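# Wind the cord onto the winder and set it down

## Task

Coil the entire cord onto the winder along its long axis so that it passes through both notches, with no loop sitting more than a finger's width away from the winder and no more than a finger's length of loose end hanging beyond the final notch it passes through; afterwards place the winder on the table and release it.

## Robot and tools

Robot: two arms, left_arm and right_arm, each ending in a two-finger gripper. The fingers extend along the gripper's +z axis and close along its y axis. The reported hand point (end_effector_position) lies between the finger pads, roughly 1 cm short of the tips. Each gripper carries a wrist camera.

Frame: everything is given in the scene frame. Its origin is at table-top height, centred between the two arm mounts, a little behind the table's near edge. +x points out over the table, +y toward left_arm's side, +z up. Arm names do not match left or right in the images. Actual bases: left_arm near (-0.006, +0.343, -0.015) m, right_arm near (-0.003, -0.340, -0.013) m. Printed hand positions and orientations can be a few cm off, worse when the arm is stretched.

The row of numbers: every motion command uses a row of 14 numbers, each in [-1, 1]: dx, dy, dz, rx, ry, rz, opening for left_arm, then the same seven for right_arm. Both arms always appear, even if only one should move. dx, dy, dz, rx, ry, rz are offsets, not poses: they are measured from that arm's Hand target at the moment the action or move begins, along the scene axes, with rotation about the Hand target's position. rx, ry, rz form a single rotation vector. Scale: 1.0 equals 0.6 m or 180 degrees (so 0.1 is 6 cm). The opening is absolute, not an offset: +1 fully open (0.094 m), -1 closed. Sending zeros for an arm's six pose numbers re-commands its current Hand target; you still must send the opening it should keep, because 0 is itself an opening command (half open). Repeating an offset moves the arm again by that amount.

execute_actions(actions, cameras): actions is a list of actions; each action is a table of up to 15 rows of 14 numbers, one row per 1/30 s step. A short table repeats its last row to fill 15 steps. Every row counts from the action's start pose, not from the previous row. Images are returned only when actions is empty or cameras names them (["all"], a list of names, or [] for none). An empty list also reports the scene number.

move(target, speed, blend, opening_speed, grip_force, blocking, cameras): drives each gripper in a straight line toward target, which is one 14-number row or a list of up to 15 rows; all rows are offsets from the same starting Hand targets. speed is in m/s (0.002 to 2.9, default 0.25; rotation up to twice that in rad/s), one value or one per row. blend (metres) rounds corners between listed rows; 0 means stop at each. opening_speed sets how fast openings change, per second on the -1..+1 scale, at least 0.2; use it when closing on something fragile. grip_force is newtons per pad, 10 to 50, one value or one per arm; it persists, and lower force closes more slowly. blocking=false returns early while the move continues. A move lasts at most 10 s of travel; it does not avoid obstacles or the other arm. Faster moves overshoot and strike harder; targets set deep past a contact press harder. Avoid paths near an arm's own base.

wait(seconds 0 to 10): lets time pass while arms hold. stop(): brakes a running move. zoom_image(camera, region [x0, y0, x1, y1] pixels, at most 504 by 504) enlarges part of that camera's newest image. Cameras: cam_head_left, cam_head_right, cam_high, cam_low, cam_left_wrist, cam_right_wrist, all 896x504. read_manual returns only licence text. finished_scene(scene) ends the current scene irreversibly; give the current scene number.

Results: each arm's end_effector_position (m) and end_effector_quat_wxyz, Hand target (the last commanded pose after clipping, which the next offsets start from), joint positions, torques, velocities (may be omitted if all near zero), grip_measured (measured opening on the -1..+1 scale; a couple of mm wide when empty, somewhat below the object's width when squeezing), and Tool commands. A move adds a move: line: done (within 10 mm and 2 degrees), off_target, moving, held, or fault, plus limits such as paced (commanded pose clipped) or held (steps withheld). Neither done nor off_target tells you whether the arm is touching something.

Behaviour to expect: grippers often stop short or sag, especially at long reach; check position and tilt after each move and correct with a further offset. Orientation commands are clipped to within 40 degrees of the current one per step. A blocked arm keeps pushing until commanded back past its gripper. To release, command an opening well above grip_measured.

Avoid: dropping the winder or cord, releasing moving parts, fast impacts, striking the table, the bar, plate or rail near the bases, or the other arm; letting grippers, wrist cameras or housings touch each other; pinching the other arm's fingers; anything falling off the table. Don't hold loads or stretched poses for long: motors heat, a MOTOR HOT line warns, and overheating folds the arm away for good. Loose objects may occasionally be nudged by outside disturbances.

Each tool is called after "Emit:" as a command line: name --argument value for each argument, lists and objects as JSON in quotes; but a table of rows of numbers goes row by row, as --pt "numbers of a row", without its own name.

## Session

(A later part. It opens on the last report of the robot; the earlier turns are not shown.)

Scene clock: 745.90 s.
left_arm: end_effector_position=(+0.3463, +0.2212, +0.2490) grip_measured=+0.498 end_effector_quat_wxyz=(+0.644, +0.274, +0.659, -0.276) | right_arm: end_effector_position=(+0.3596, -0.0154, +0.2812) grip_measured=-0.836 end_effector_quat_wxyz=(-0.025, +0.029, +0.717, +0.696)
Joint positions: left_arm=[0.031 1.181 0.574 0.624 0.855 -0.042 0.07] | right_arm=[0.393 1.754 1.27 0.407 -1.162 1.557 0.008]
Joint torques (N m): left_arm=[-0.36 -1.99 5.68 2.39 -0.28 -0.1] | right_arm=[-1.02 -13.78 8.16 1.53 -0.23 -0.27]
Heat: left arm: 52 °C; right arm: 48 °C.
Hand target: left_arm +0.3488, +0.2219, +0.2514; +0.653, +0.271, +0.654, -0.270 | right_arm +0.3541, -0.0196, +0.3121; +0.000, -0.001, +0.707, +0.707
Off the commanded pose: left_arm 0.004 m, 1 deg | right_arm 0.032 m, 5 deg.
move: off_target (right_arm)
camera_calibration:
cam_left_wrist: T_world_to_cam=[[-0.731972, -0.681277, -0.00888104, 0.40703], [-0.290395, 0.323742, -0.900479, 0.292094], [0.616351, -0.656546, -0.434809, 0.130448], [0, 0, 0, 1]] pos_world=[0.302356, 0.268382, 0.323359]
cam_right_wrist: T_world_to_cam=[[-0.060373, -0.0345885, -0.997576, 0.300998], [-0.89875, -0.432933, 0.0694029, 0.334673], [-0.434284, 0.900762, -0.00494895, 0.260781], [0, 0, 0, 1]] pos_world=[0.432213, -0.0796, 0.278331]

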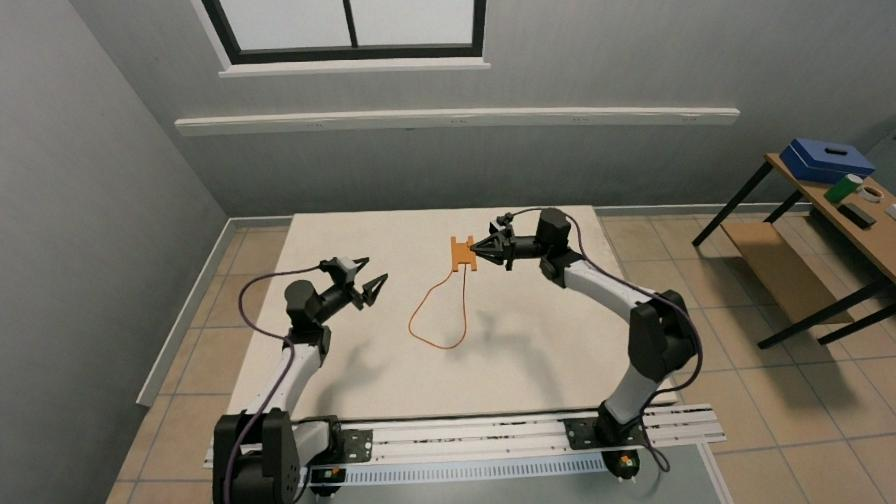

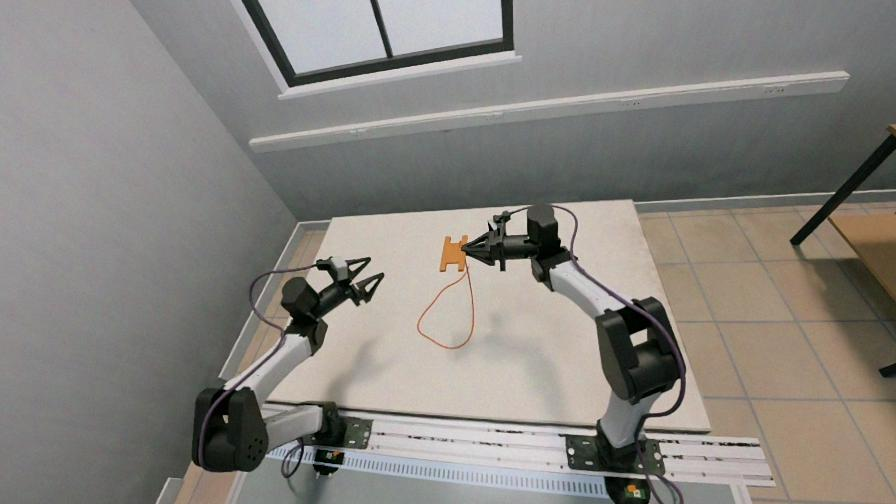

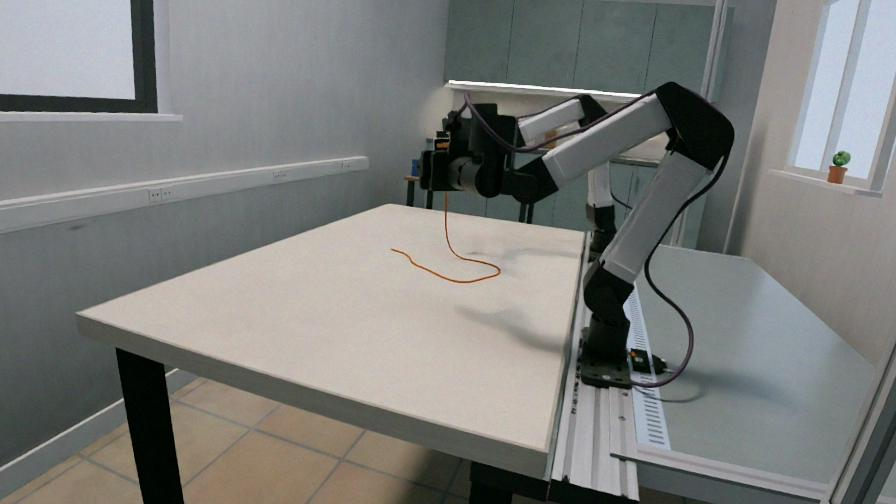

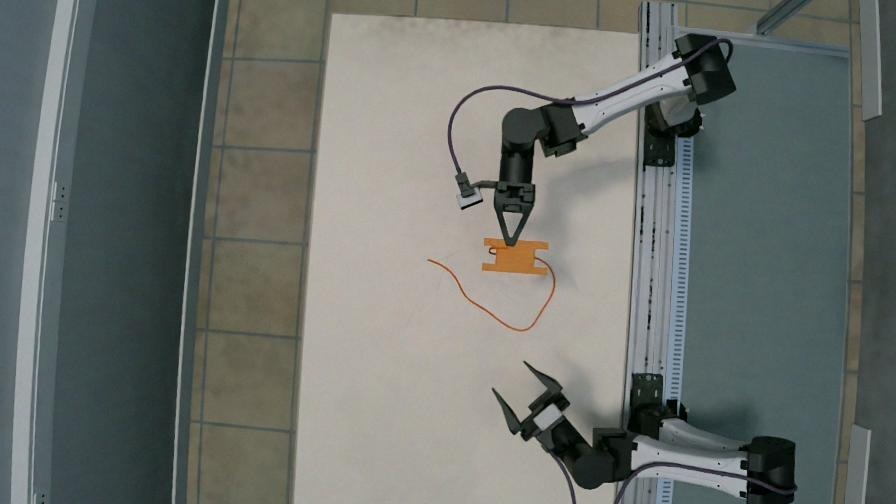

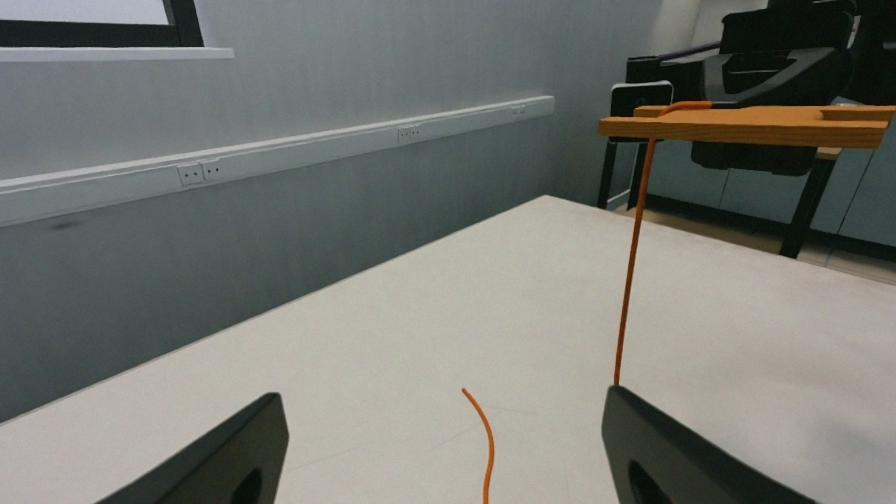

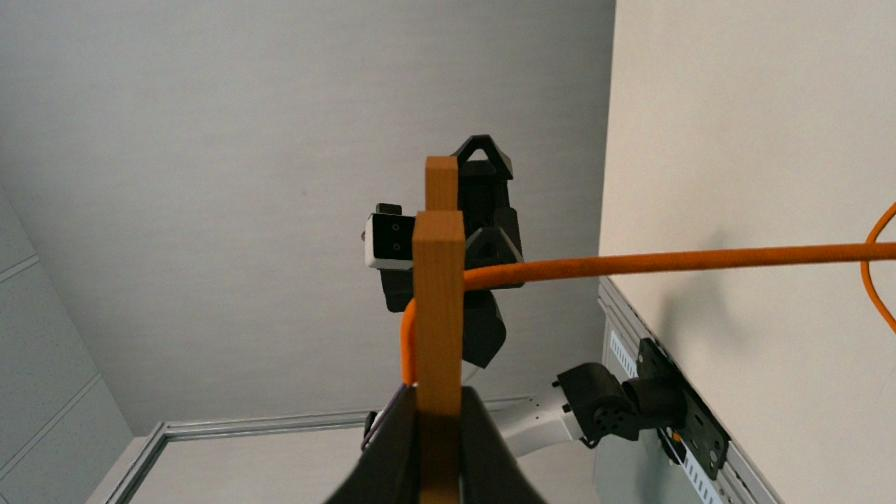

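Emit:
move --target '[0.027, -0.2032, -0.2357, 0, 0, -0.1944, 0.3, -0.0417, 0.0, 0.0833, 0.0095, -0.0244, 0, -0.93]' --speed 0.15 --cameras '["cam_high", "cam_low", "cam_left_wrist", "cam_right_wrist"]'

Scene clock: 826.17 s.
left_arm: end_effector_position=(+0.3626, +0.1018, +0.1046) grip_measured=+0.302 end_effector_quat_wxyz=(+0.531, +0.446, +0.558, -0.456) | right_arm: end_effector_position=(+0.3387, -0.0180, +0.3274) grip_measured=-0.836 end_effector_quat_wxyz=(-0.006, +0.003, +0.709, +0.705)
Joint positions: left_arm=[-0.217 2.067 0.76 1.349 1.19 -0.071 0.061] | right_arm=[0.407 1.656 1.305 0.34 -1.159 1.553 0.008]
Joint torques (N m): left_arm=[-0.03 -5.48 5.46 2.2 0.04 -0.07] | right_arm=[0.42 -14.06 8.87 1.57 0.11 -0.28]
Heat: left arm: 44 °C; right arm: 60 °C.
Hand target: left_arm +0.3651, +0.1001, +0.1101; +0.542, +0.455, +0.542, -0.454 | right_arm +0.3290, -0.0195, +0.3620; +0.027, -0.028, +0.696, +0.717
Off the commanded pose: left_arm 0.006 m, 2 deg | right_arm 0.036 m, 6 deg.
move: off_target (right_arm)
camera_calibration:
cam_left_wrist: T_world_to_cam=[[-0.986013, -0.166017, 0.0147075, 0.373582], [-0.085334, 0.427071, -0.900182, 0.120594], [0.143164, -0.888847, -0.435265, 0.174531], [0, 0, 0, 1]] pos_world=[0.353661, 0.16565, 0.179029]
cam_right_wrist: T_world_to_cam=[[0.00436869, -0.00880112, -0.999952, 0.325003], [-0.896143, -0.443766, -0.0000093305, 0.333115], [-0.443745, 0.896099, -0.00982574, 0.258934], [0, 0, 0, 1]] pos_world=[0.411999, -0.0813454, 0.327534]
Images, in order (width x height): cam_high 896x504, cam_low 896x504, cam_left_wrist 896x504, cam_right_wrist 896x504.

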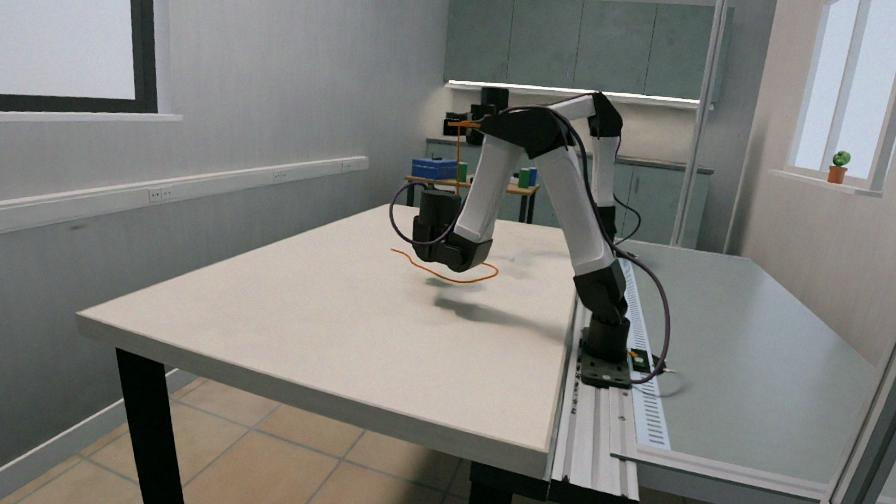

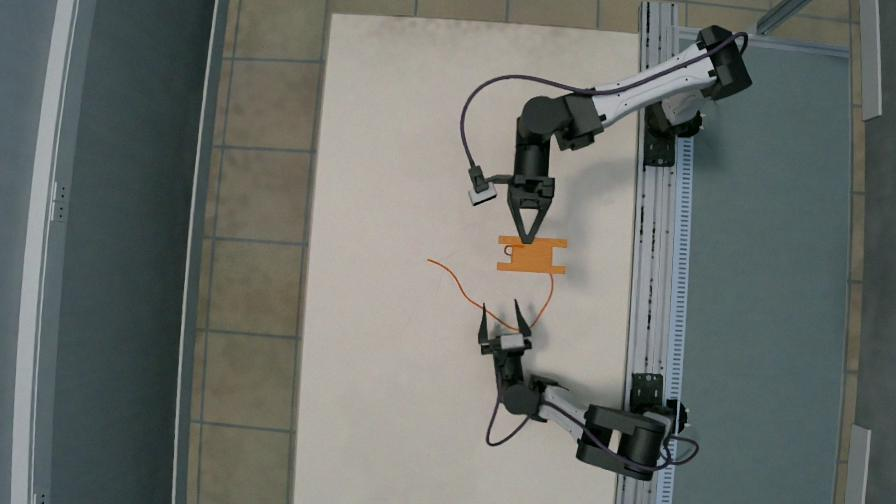

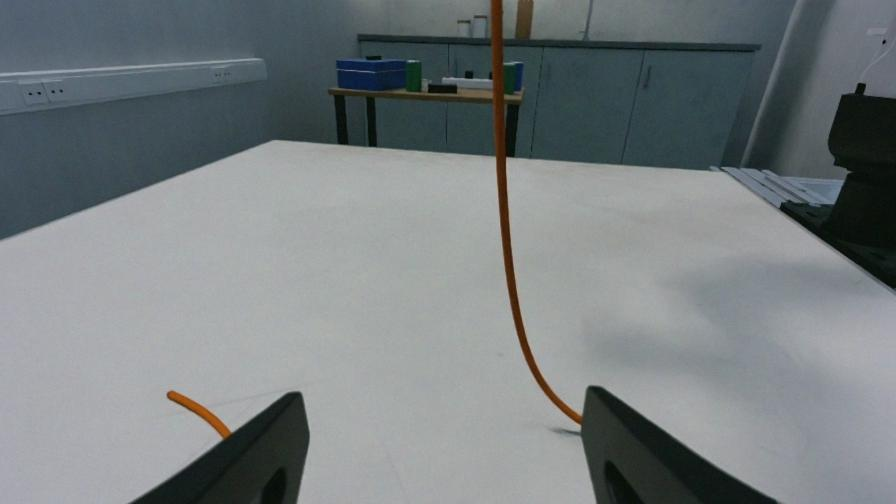

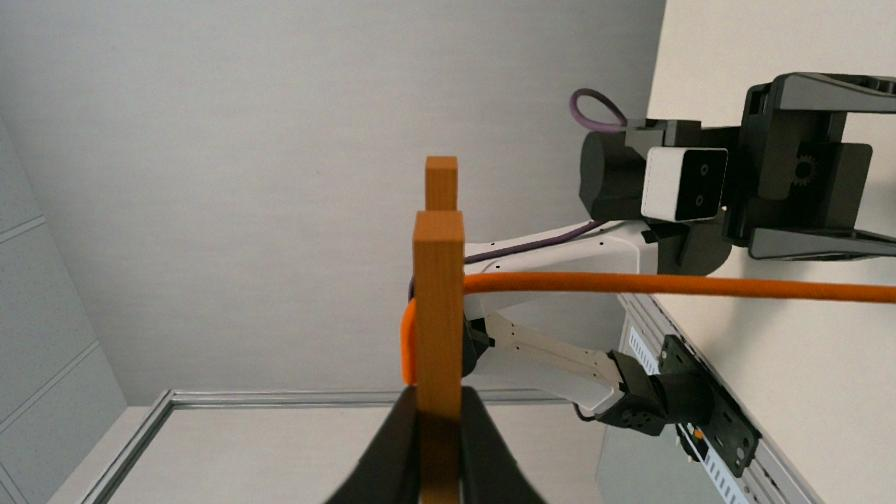

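Emit:
move --target '[-0.0227, -0.1797, -0.0577, 0, 0, -0.0556, 0.3, 0, 0, -0.02, 0, 0, 0, -0.93]' --speed 0.15 --cameras '["cam_high", "cam_low", "cam_left_wrist", "cam_right_wrist"]'

Scene clock: 867.40 s.
left_arm: end_effector_position=(+0.3433, -0.0072, +0.0737) grip_measured=+0.302 end_effector_quat_wxyz=(+0.486, +0.501, +0.504, -0.509) | right_arm: end_effector_position=(+0.3388, -0.0180, +0.3293) grip_measured=-0.836 end_effector_quat_wxyz=(+0.000, -0.003, +0.707, +0.707)
Joint positions: left_arm=[-0.48 2.283 0.993 1.35 1.134 -0.072 0.061] | right_arm=[0.407 1.656 1.305 0.353 -1.159 1.549 0.008]
Joint torques (N m): left_arm=[0.43 -6.99 5.57 1.86 -0.28 0.13] | right_arm=[0.65 -13.19 5.65 1.79 0.11 -0.25]
Heat: left arm: 44 °C; right arm: 68 °C.
Hand target: left_arm +0.3515, -0.0078, +0.0755; +0.500, +0.501, +0.500, -0.500 | right_arm +0.3290, -0.0195, +0.3500; +0.027, -0.028, +0.696, +0.717
Off the commanded pose: left_arm 0.008 m, 2 deg | right_arm 0.023 m, 4 deg.
move: off_target (right_arm)
camera_calibration:
cam_left_wrist: T_world_to_cam=[[-0.999128, 0.0411794, 0.00687414, 0.343401], [0.0113209, 0.425714, -0.904787, 0.104695], [-0.040185, -0.90392, -0.425809, 0.1291], [0, 0, 0, 1]] pos_world=[0.347104, 0.0579848, 0.147338]
cam_right_wrist: T_world_to_cam=[[0.0207686, -0.00340511, -0.999779, 0.321427], [-0.896048, -0.443627, -0.0171029, 0.338791], [-0.44347, 0.896205, -0.0122647, 0.259703], [0, 0, 0, 1]] pos_world=[0.412068, -0.0813559, 0.330335]
Images, in order (width x height): cam_high 896x504, cam_low 896x504, cam_left_wrist 896x504, cam_right_wrist 896x504.

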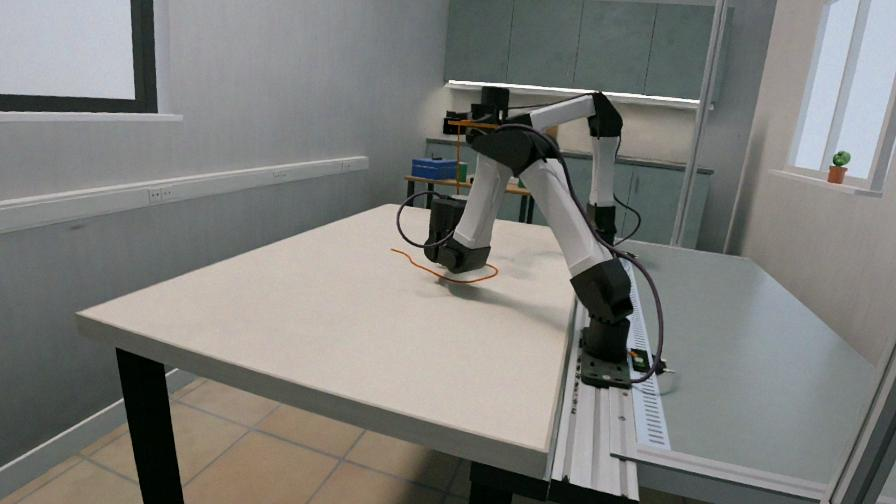

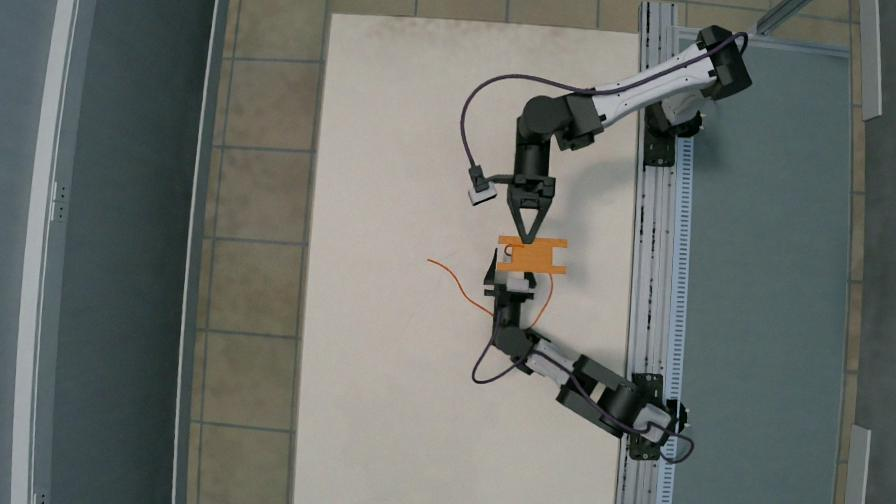

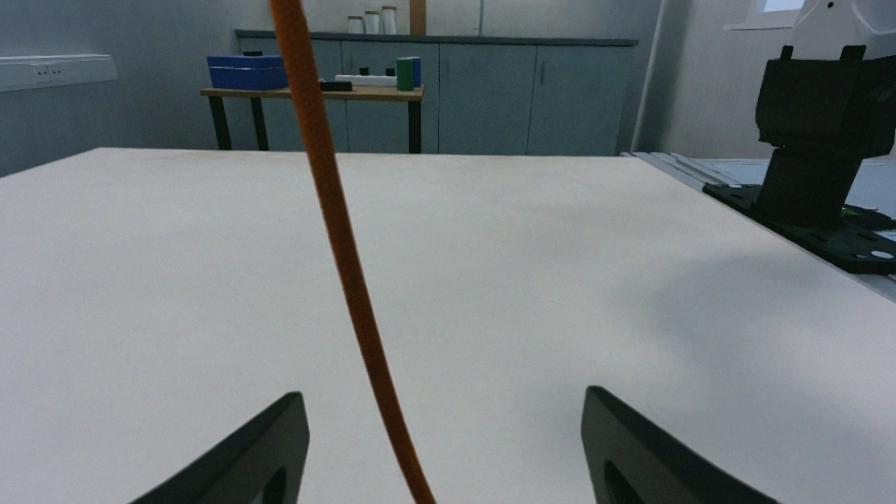

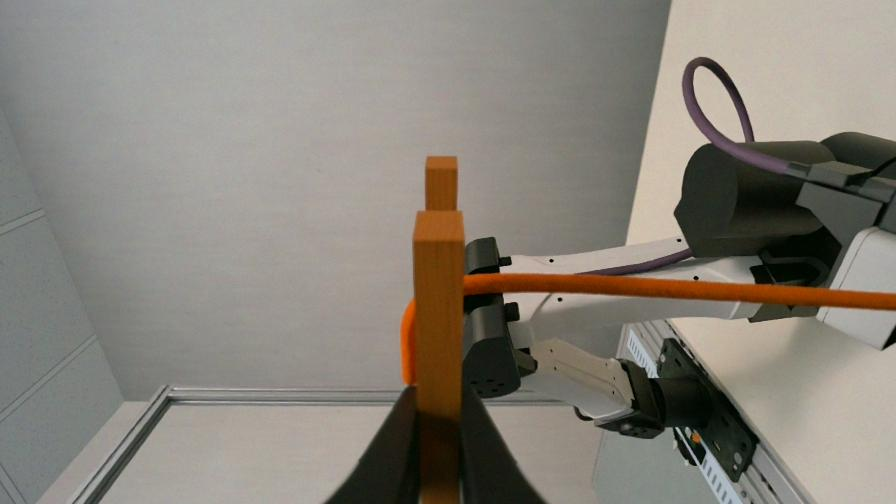

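Emit:
move --target '[0, 0, 0, 0, 0, 0, -0.95, -0.06, 0, -0.05, 0, 0, 0, -0.93]' --speed 0.1 --cameras '["cam_left_wrist", "cam_right_wrist"]'

Scene clock: 878.10 s.
left_arm: end_effector_position=(+0.3434, -0.0072, +0.0737) grip_measured=-0.949 end_effector_quat_wxyz=(+0.486, +0.500, +0.504, -0.509) | right_arm: end_effector_position=(+0.3013, -0.0171, +0.2994) grip_measured=-0.836 end_effector_quat_wxyz=(+0.001, -0.006, +0.708, +0.706)
Joint positions: left_arm=[-0.48 2.283 0.993 1.35 1.134 -0.072 0.002] | right_arm=[0.454 1.552 1.08 0.466 -1.115 1.536 0.008]
Joint velocities: left_arm=[-0.017 -0.007 0.002 -0.037 -0.007 -0.007 -0.004] | right_arm=[within noise]
Joint torques (N m): left_arm=[0.47 -6.99 5.53 1.86 -0.28 0.12] | right_arm=[0.08 -12.01 5.64 1.85 0.1 -0.23]
Heat: left arm: 46 °C; right arm: 67 °C.
Hand target: left_arm +0.3515, -0.0078, +0.0755; +0.500, +0.501, +0.500, -0.500 | right_arm +0.2930, -0.0195, +0.3200; +0.027, -0.028, +0.696, +0.717
Off the commanded pose: left_arm 0.008 m, 2 deg | right_arm 0.022 m, 4 deg.
move: off_target (right_arm)
camera_calibration:
cam_left_wrist: T_world_to_cam=[[-0.999155, 0.0405117, 0.00688488, 0.343547], [0.0110271, 0.425731, -0.904783, 0.104794], [-0.0395854, -0.903943, -0.425818, 0.128899], [0, 0, 0, 1]] pos_world=[0.347204, 0.0579857, 0.147338]
cam_right_wrist: T_world_to_cam=[[0.0258182, -0.00698796, -0.999642, 0.290696], [-0.89475, -0.446119, -0.0199905, 0.305535], [-0.445819, 0.894946, -0.0177705, 0.244243], [0, 0, 0, 1]] pos_world=[0.374761, -0.0802478, 0.30104]
Images, in order (width x height): cam_left_wrist 896x504, cam_right_wrist 896x504.

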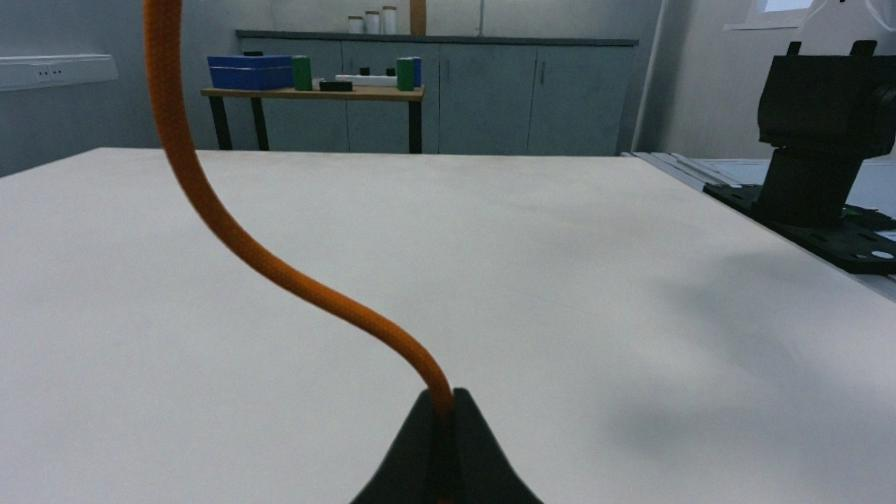

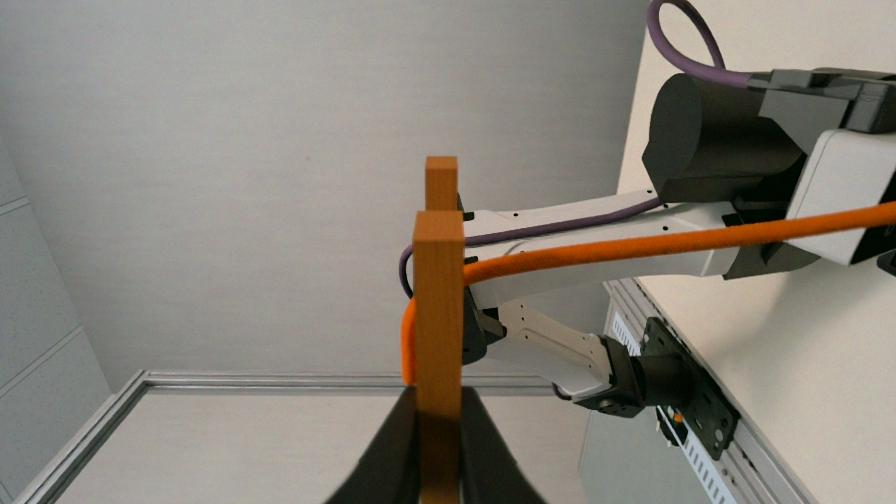

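Emit:
move --target '[0, 0, 0, 0, 0, 0, -1.0, 0.0067, 0, -0.015, 0, 0, 0, -0.93]' --speed 0.1

Scene clock: 899.47 s.
left_arm: end_effector_position=(+0.3434, -0.0072, +0.0737) grip_measured=-0.956 end_effector_quat_wxyz=(+0.486, +0.500, +0.504, -0.509) | right_arm: end_effector_position=(+0.3005, -0.0175, +0.2991) grip_measured=-0.836 end_effector_quat_wxyz=(+0.008, -0.013, +0.705, +0.709)
Joint positions: left_arm=[-0.48 2.283 0.993 1.35 1.134 -0.072 0.002] | right_arm=[0.454 1.552 1.065 0.502 -1.115 1.536 0.008]
Joint torques (N m): left_arm=[0.5 -7.01 5.53 1.85 -0.27 0.11] | right_arm=[-0.57 -9.96 5.68 1.81 0.02 -0.24]
Heat: left arm: 48 °C; right arm: 60 °C.
Hand target: left_arm +0.3515, -0.0078, +0.0755; +0.500, +0.501, +0.500, -0.500 | right_arm +0.2970, -0.0195, +0.3111; +0.027, -0.028, +0.696, +0.717
Off the commanded pose: left_arm 0.008 m, 2 deg | right_arm 0.013 m, 3 deg.
move: off_target (right_arm)

Emit:
move --pt "-0.2433 0.0263 0.0125 0 0 0 -1.0 0 0 0 0 0 0 -0.93" --pt "-0.3192 0.0297 0.1908 0 0 0 -1.0 0 0 0 0 0 0 -0.93" --pt "-0.3608 0.0297 0.3742 0 0 0 -1.0 0 0 0 0 0 0 -0.93" --speed 0.2 --blend '[0.04, 0.04, 0]' --cameras '["all"]'

Scene clock: 943.23 s.
left_arm: end_effector_position=(+0.1347, +0.0104, +0.2793) grip_measured=-0.956 end_effector_quat_wxyz=(+0.474, +0.498, +0.521, -0.506) | right_arm: end_effector_position=(+0.2990, -0.0176, +0.2943) grip_measured=-0.836 end_effector_quat_wxyz=(+0.003, -0.010, +0.706, +0.708)
Joint positions: left_arm=[-0.835 1.008 0.651 0.351 0.771 -0.043 0.002] | right_arm=[0.455 1.552 1.052 0.505 -1.118 1.536 0.008]
Joint torques (N m): left_arm=[-0.46 -2.82 9.17 2.09 -0.27 0.2] | right_arm=[-0.43 -10.04 6.58 1.84 0.08 -0.23]
Heat: left arm: 49 °C; right arm: 54 °C.
Hand target: left_arm +0.1350, +0.0100, +0.3000; +0.500, +0.501, +0.500, -0.500 | right_arm +0.2970, -0.0195, +0.3111; +0.027, -0.028, +0.696, +0.717
Off the commanded pose: left_arm 0.021 m, 4 deg | right_arm 0.017 m, 4 deg.
move: off_target (left_arm, right_arm)
camera_calibration:
cam_left_wrist: T_world_to_cam=[[-0.998874, 0.0315152, 0.0354522, 0.12496], [-0.0173872, 0.45211, -0.891793, 0.285666], [-0.0441333, -0.891405, -0.451053, 0.231635], [0, 0, 0, 1]] pos_world=[0.140009, 0.0733901, 0.354804]
cam_right_wrist: T_world_to_cam=[[0.035767, -0.00195454, -0.999358, 0.282663], [-0.893141, -0.448701, -0.0310879, 0.305891], [-0.448353, 0.89368, -0.0177944, 0.244341], [0, 0, 0, 1]] pos_world=[0.372645, -0.0805564, 0.296339]

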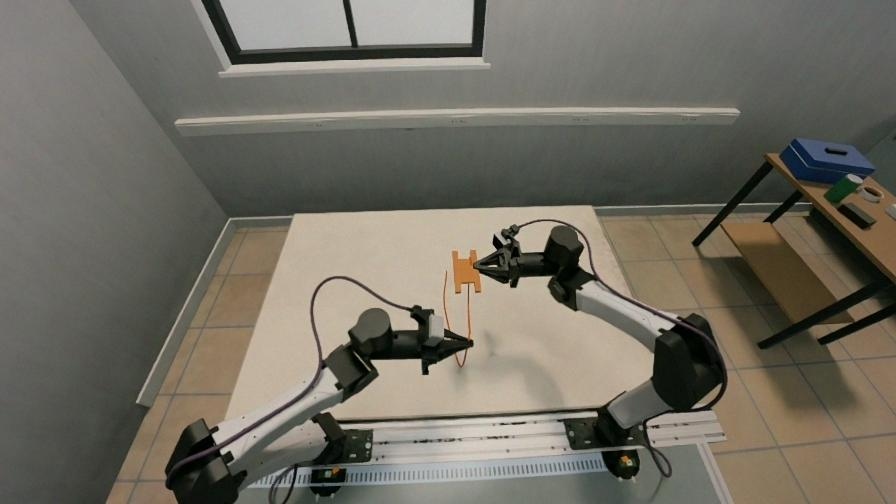

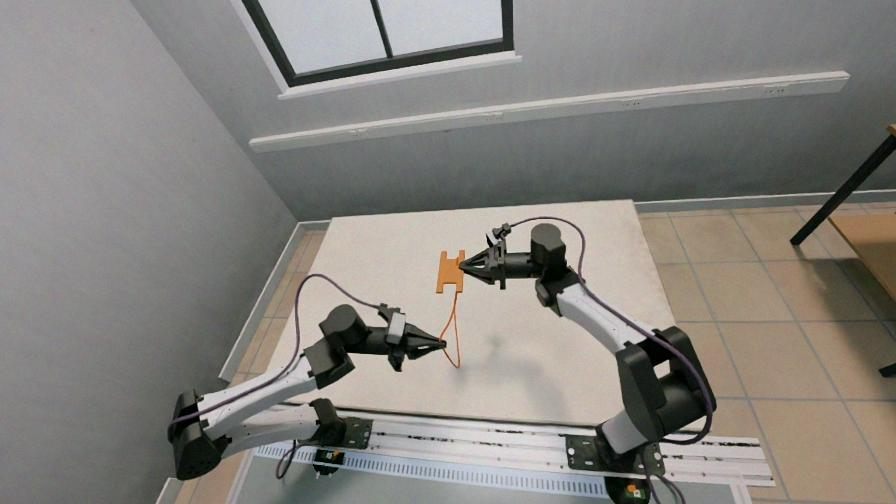

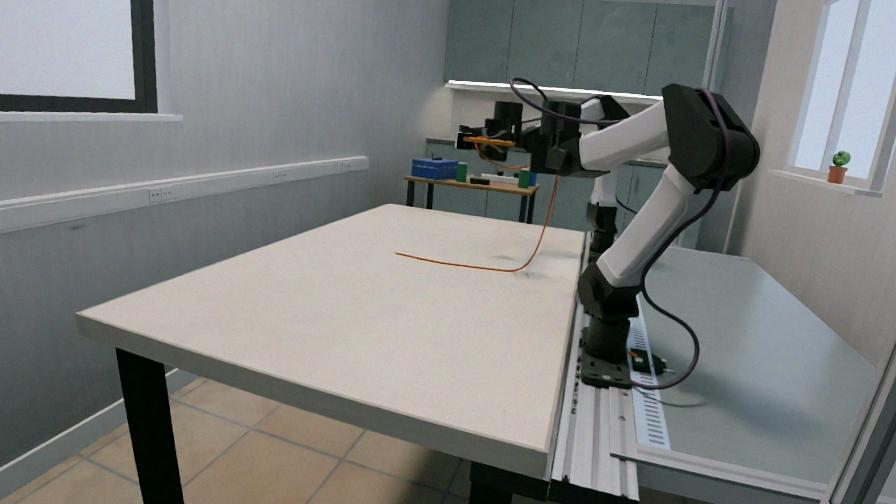

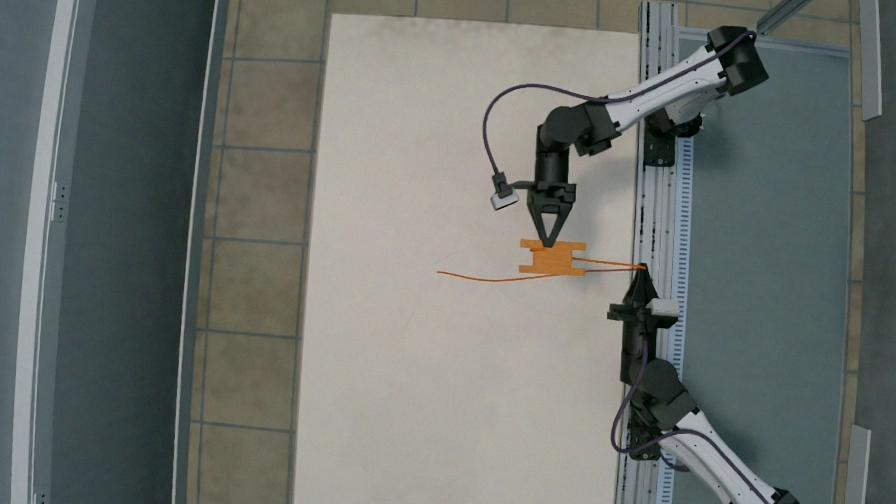

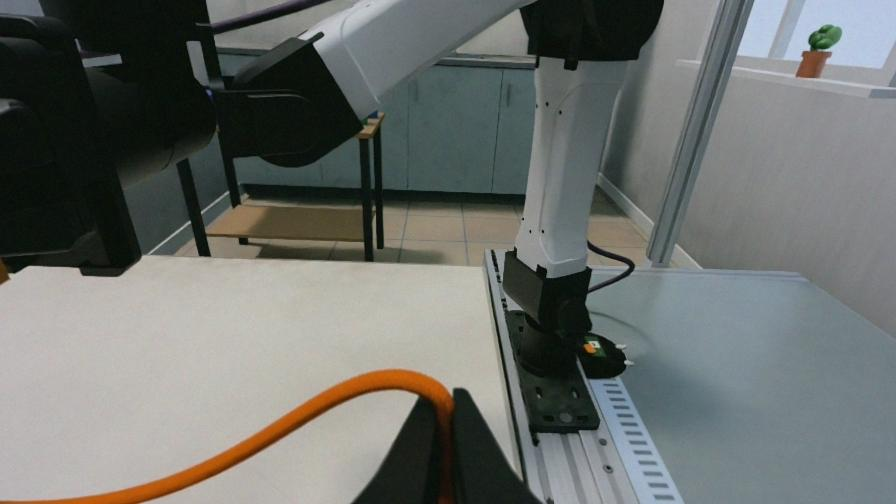

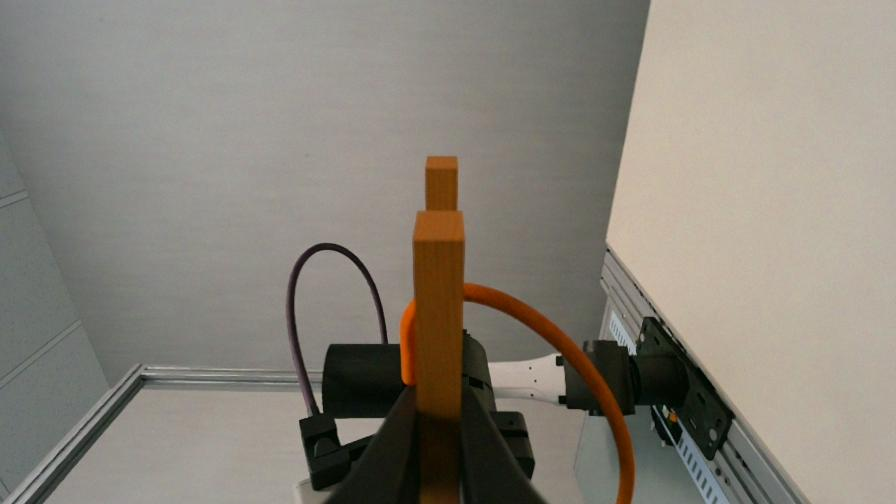

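Emit:
move --pt "0.0417 0.0033 0.2167 0 0 0 -1.0 0 0 0 0 0 0 -0.93" --pt "0.1833 0.0833 0.2617 0 0 0 -1.0 0 0 0 0 0 0 -0.93" --pt "0.3583 0.0917 0.22 0 0 0 -1.0 0 0 0 0 0 0 -0.93" --speed 0.2 --blend '[0.03, 0.03, 0]' --cameras '["all"]'

Scene clock: 961.03 s.
left_arm: end_effector_position=(+0.3478, +0.0613, +0.4116) grip_measured=-0.956 end_effector_quat_wxyz=(+0.469, +0.491, +0.522, -0.516) | right_arm: end_effector_position=(+0.3031, -0.0177, +0.2977) grip_measured=-0.836 end_effector_quat_wxyz=(+0.019, -0.009, +0.703, +0.711)
Joint positions: left_arm=[-0.279 1.669 1.664 0.035 1.333 -0.098 0.002] | right_arm=[0.455 1.552 1.052 0.528 -1.094 1.536 0.008]
Joint torques (N m): left_arm=[1.2 -6.04 8.91 2.23 -0.16 -0.11] | right_arm=[-0.68 -10.07 6.83 1.64 -0.2 -0.21]
Heat: left arm: 47 °C; right arm: 53 °C.
Hand target: left_arm +0.3499, +0.0650, +0.4320; +0.500, +0.501, +0.500, -0.500 | right_arm +0.2970, -0.0195, +0.3112; +0.027, -0.028, +0.696, +0.717
Off the commanded pose: left_arm 0.021 m, 5 deg | right_arm 0.015 m, 3 deg.
move: off_target (left_arm, right_arm)
camera_calibration:
cam_left_wrist: T_world_to_cam=[[-0.997611, 0.0373552, 0.0581187, 0.321435], [-0.0356272, 0.442594, -0.896014, 0.393045], [-0.0591938, -0.895944, -0.440205, 0.347066], [0, 0, 0, 1]] pos_world=[0.355214, 0.124985, 0.486273]
cam_right_wrist: T_world_to_cam=[[0.0560318, 0.00706336, -0.998404, 0.279714], [-0.90273, -0.426845, -0.0536822, 0.31966], [-0.426543, 0.904297, -0.0175406, 0.239803], [0, 0, 0, 1]] pos_world=[0.37518, -0.0823834, 0.300634]

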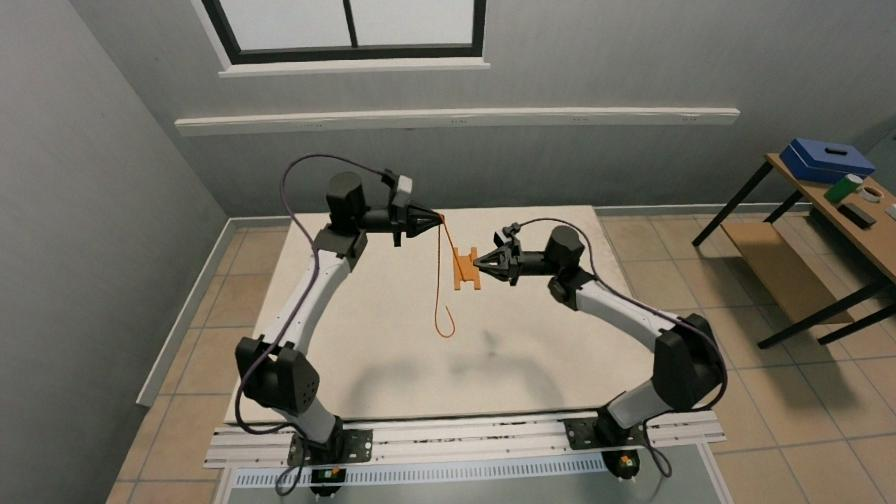

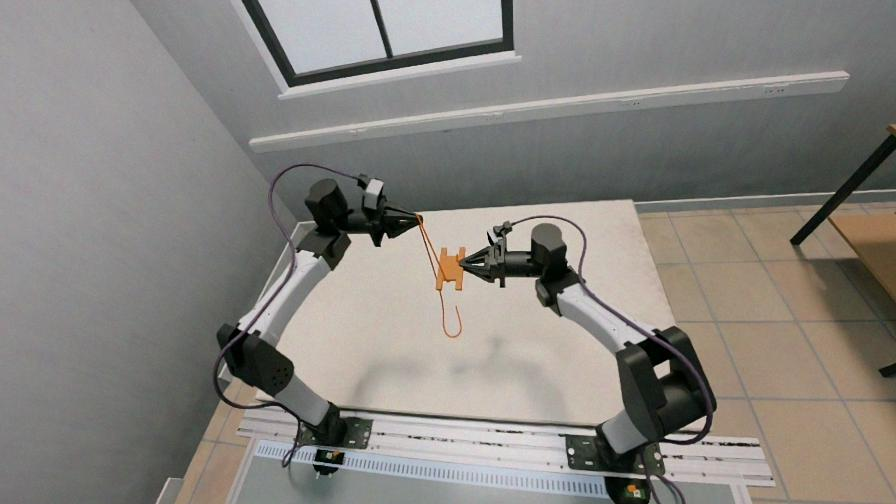

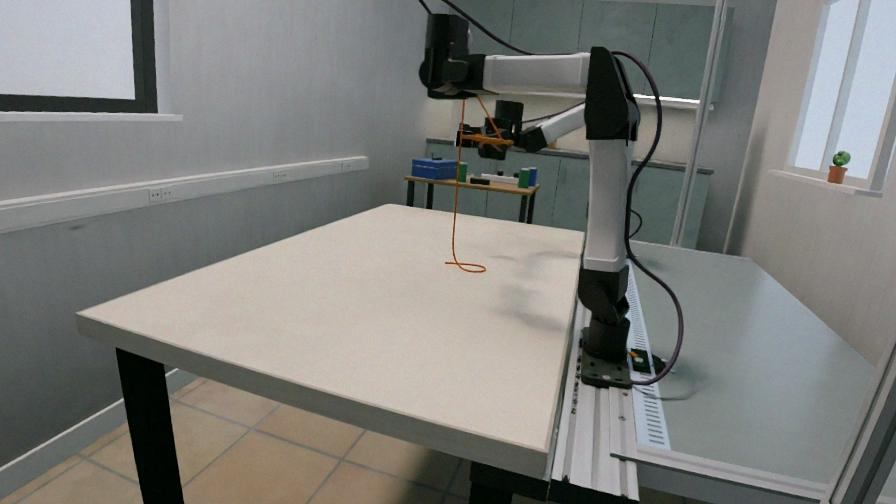

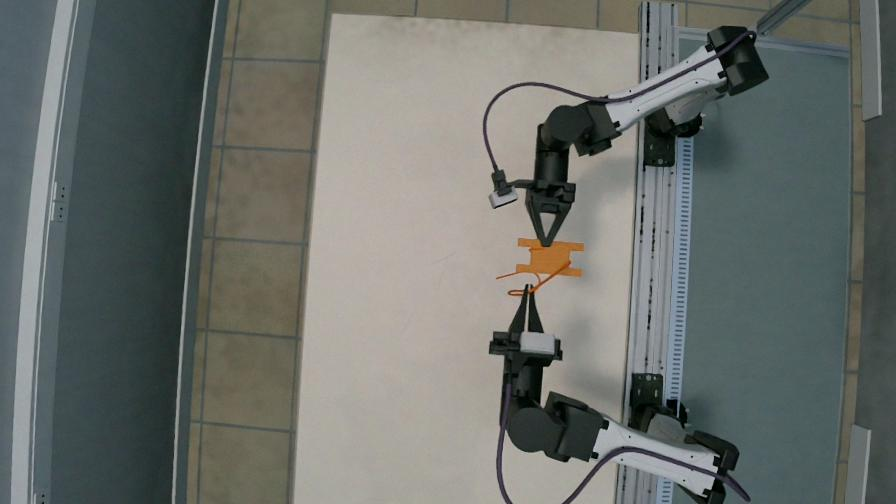

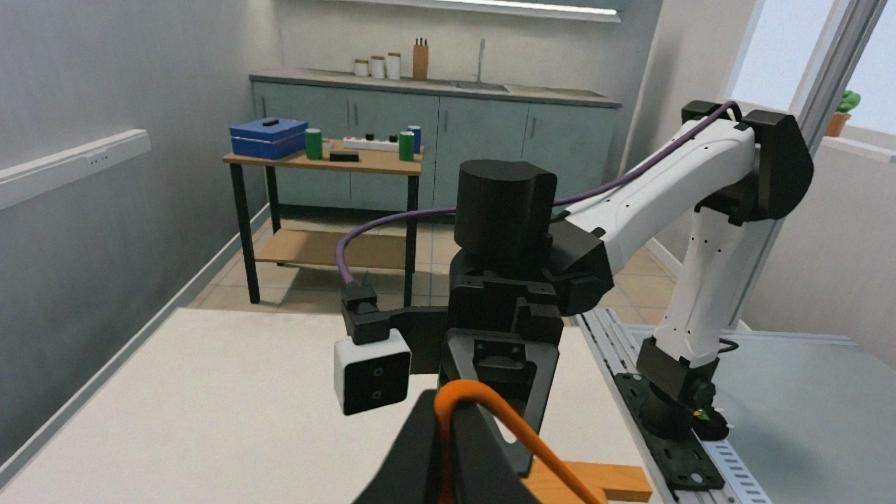

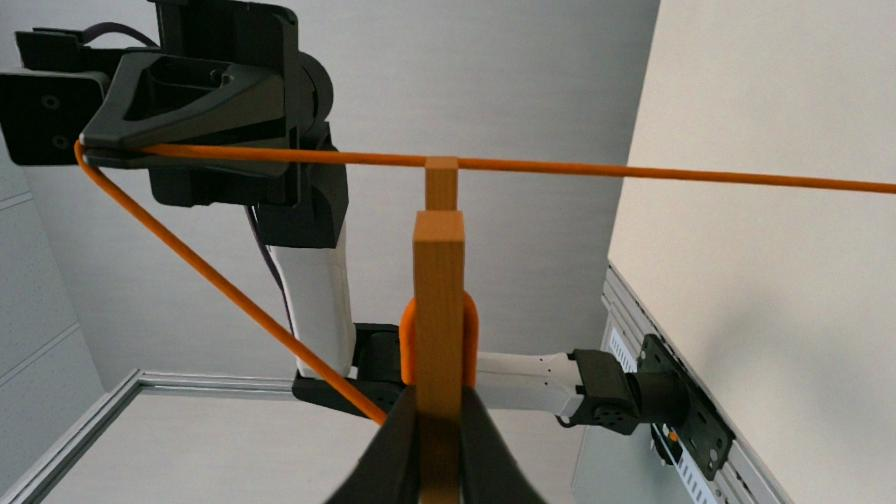

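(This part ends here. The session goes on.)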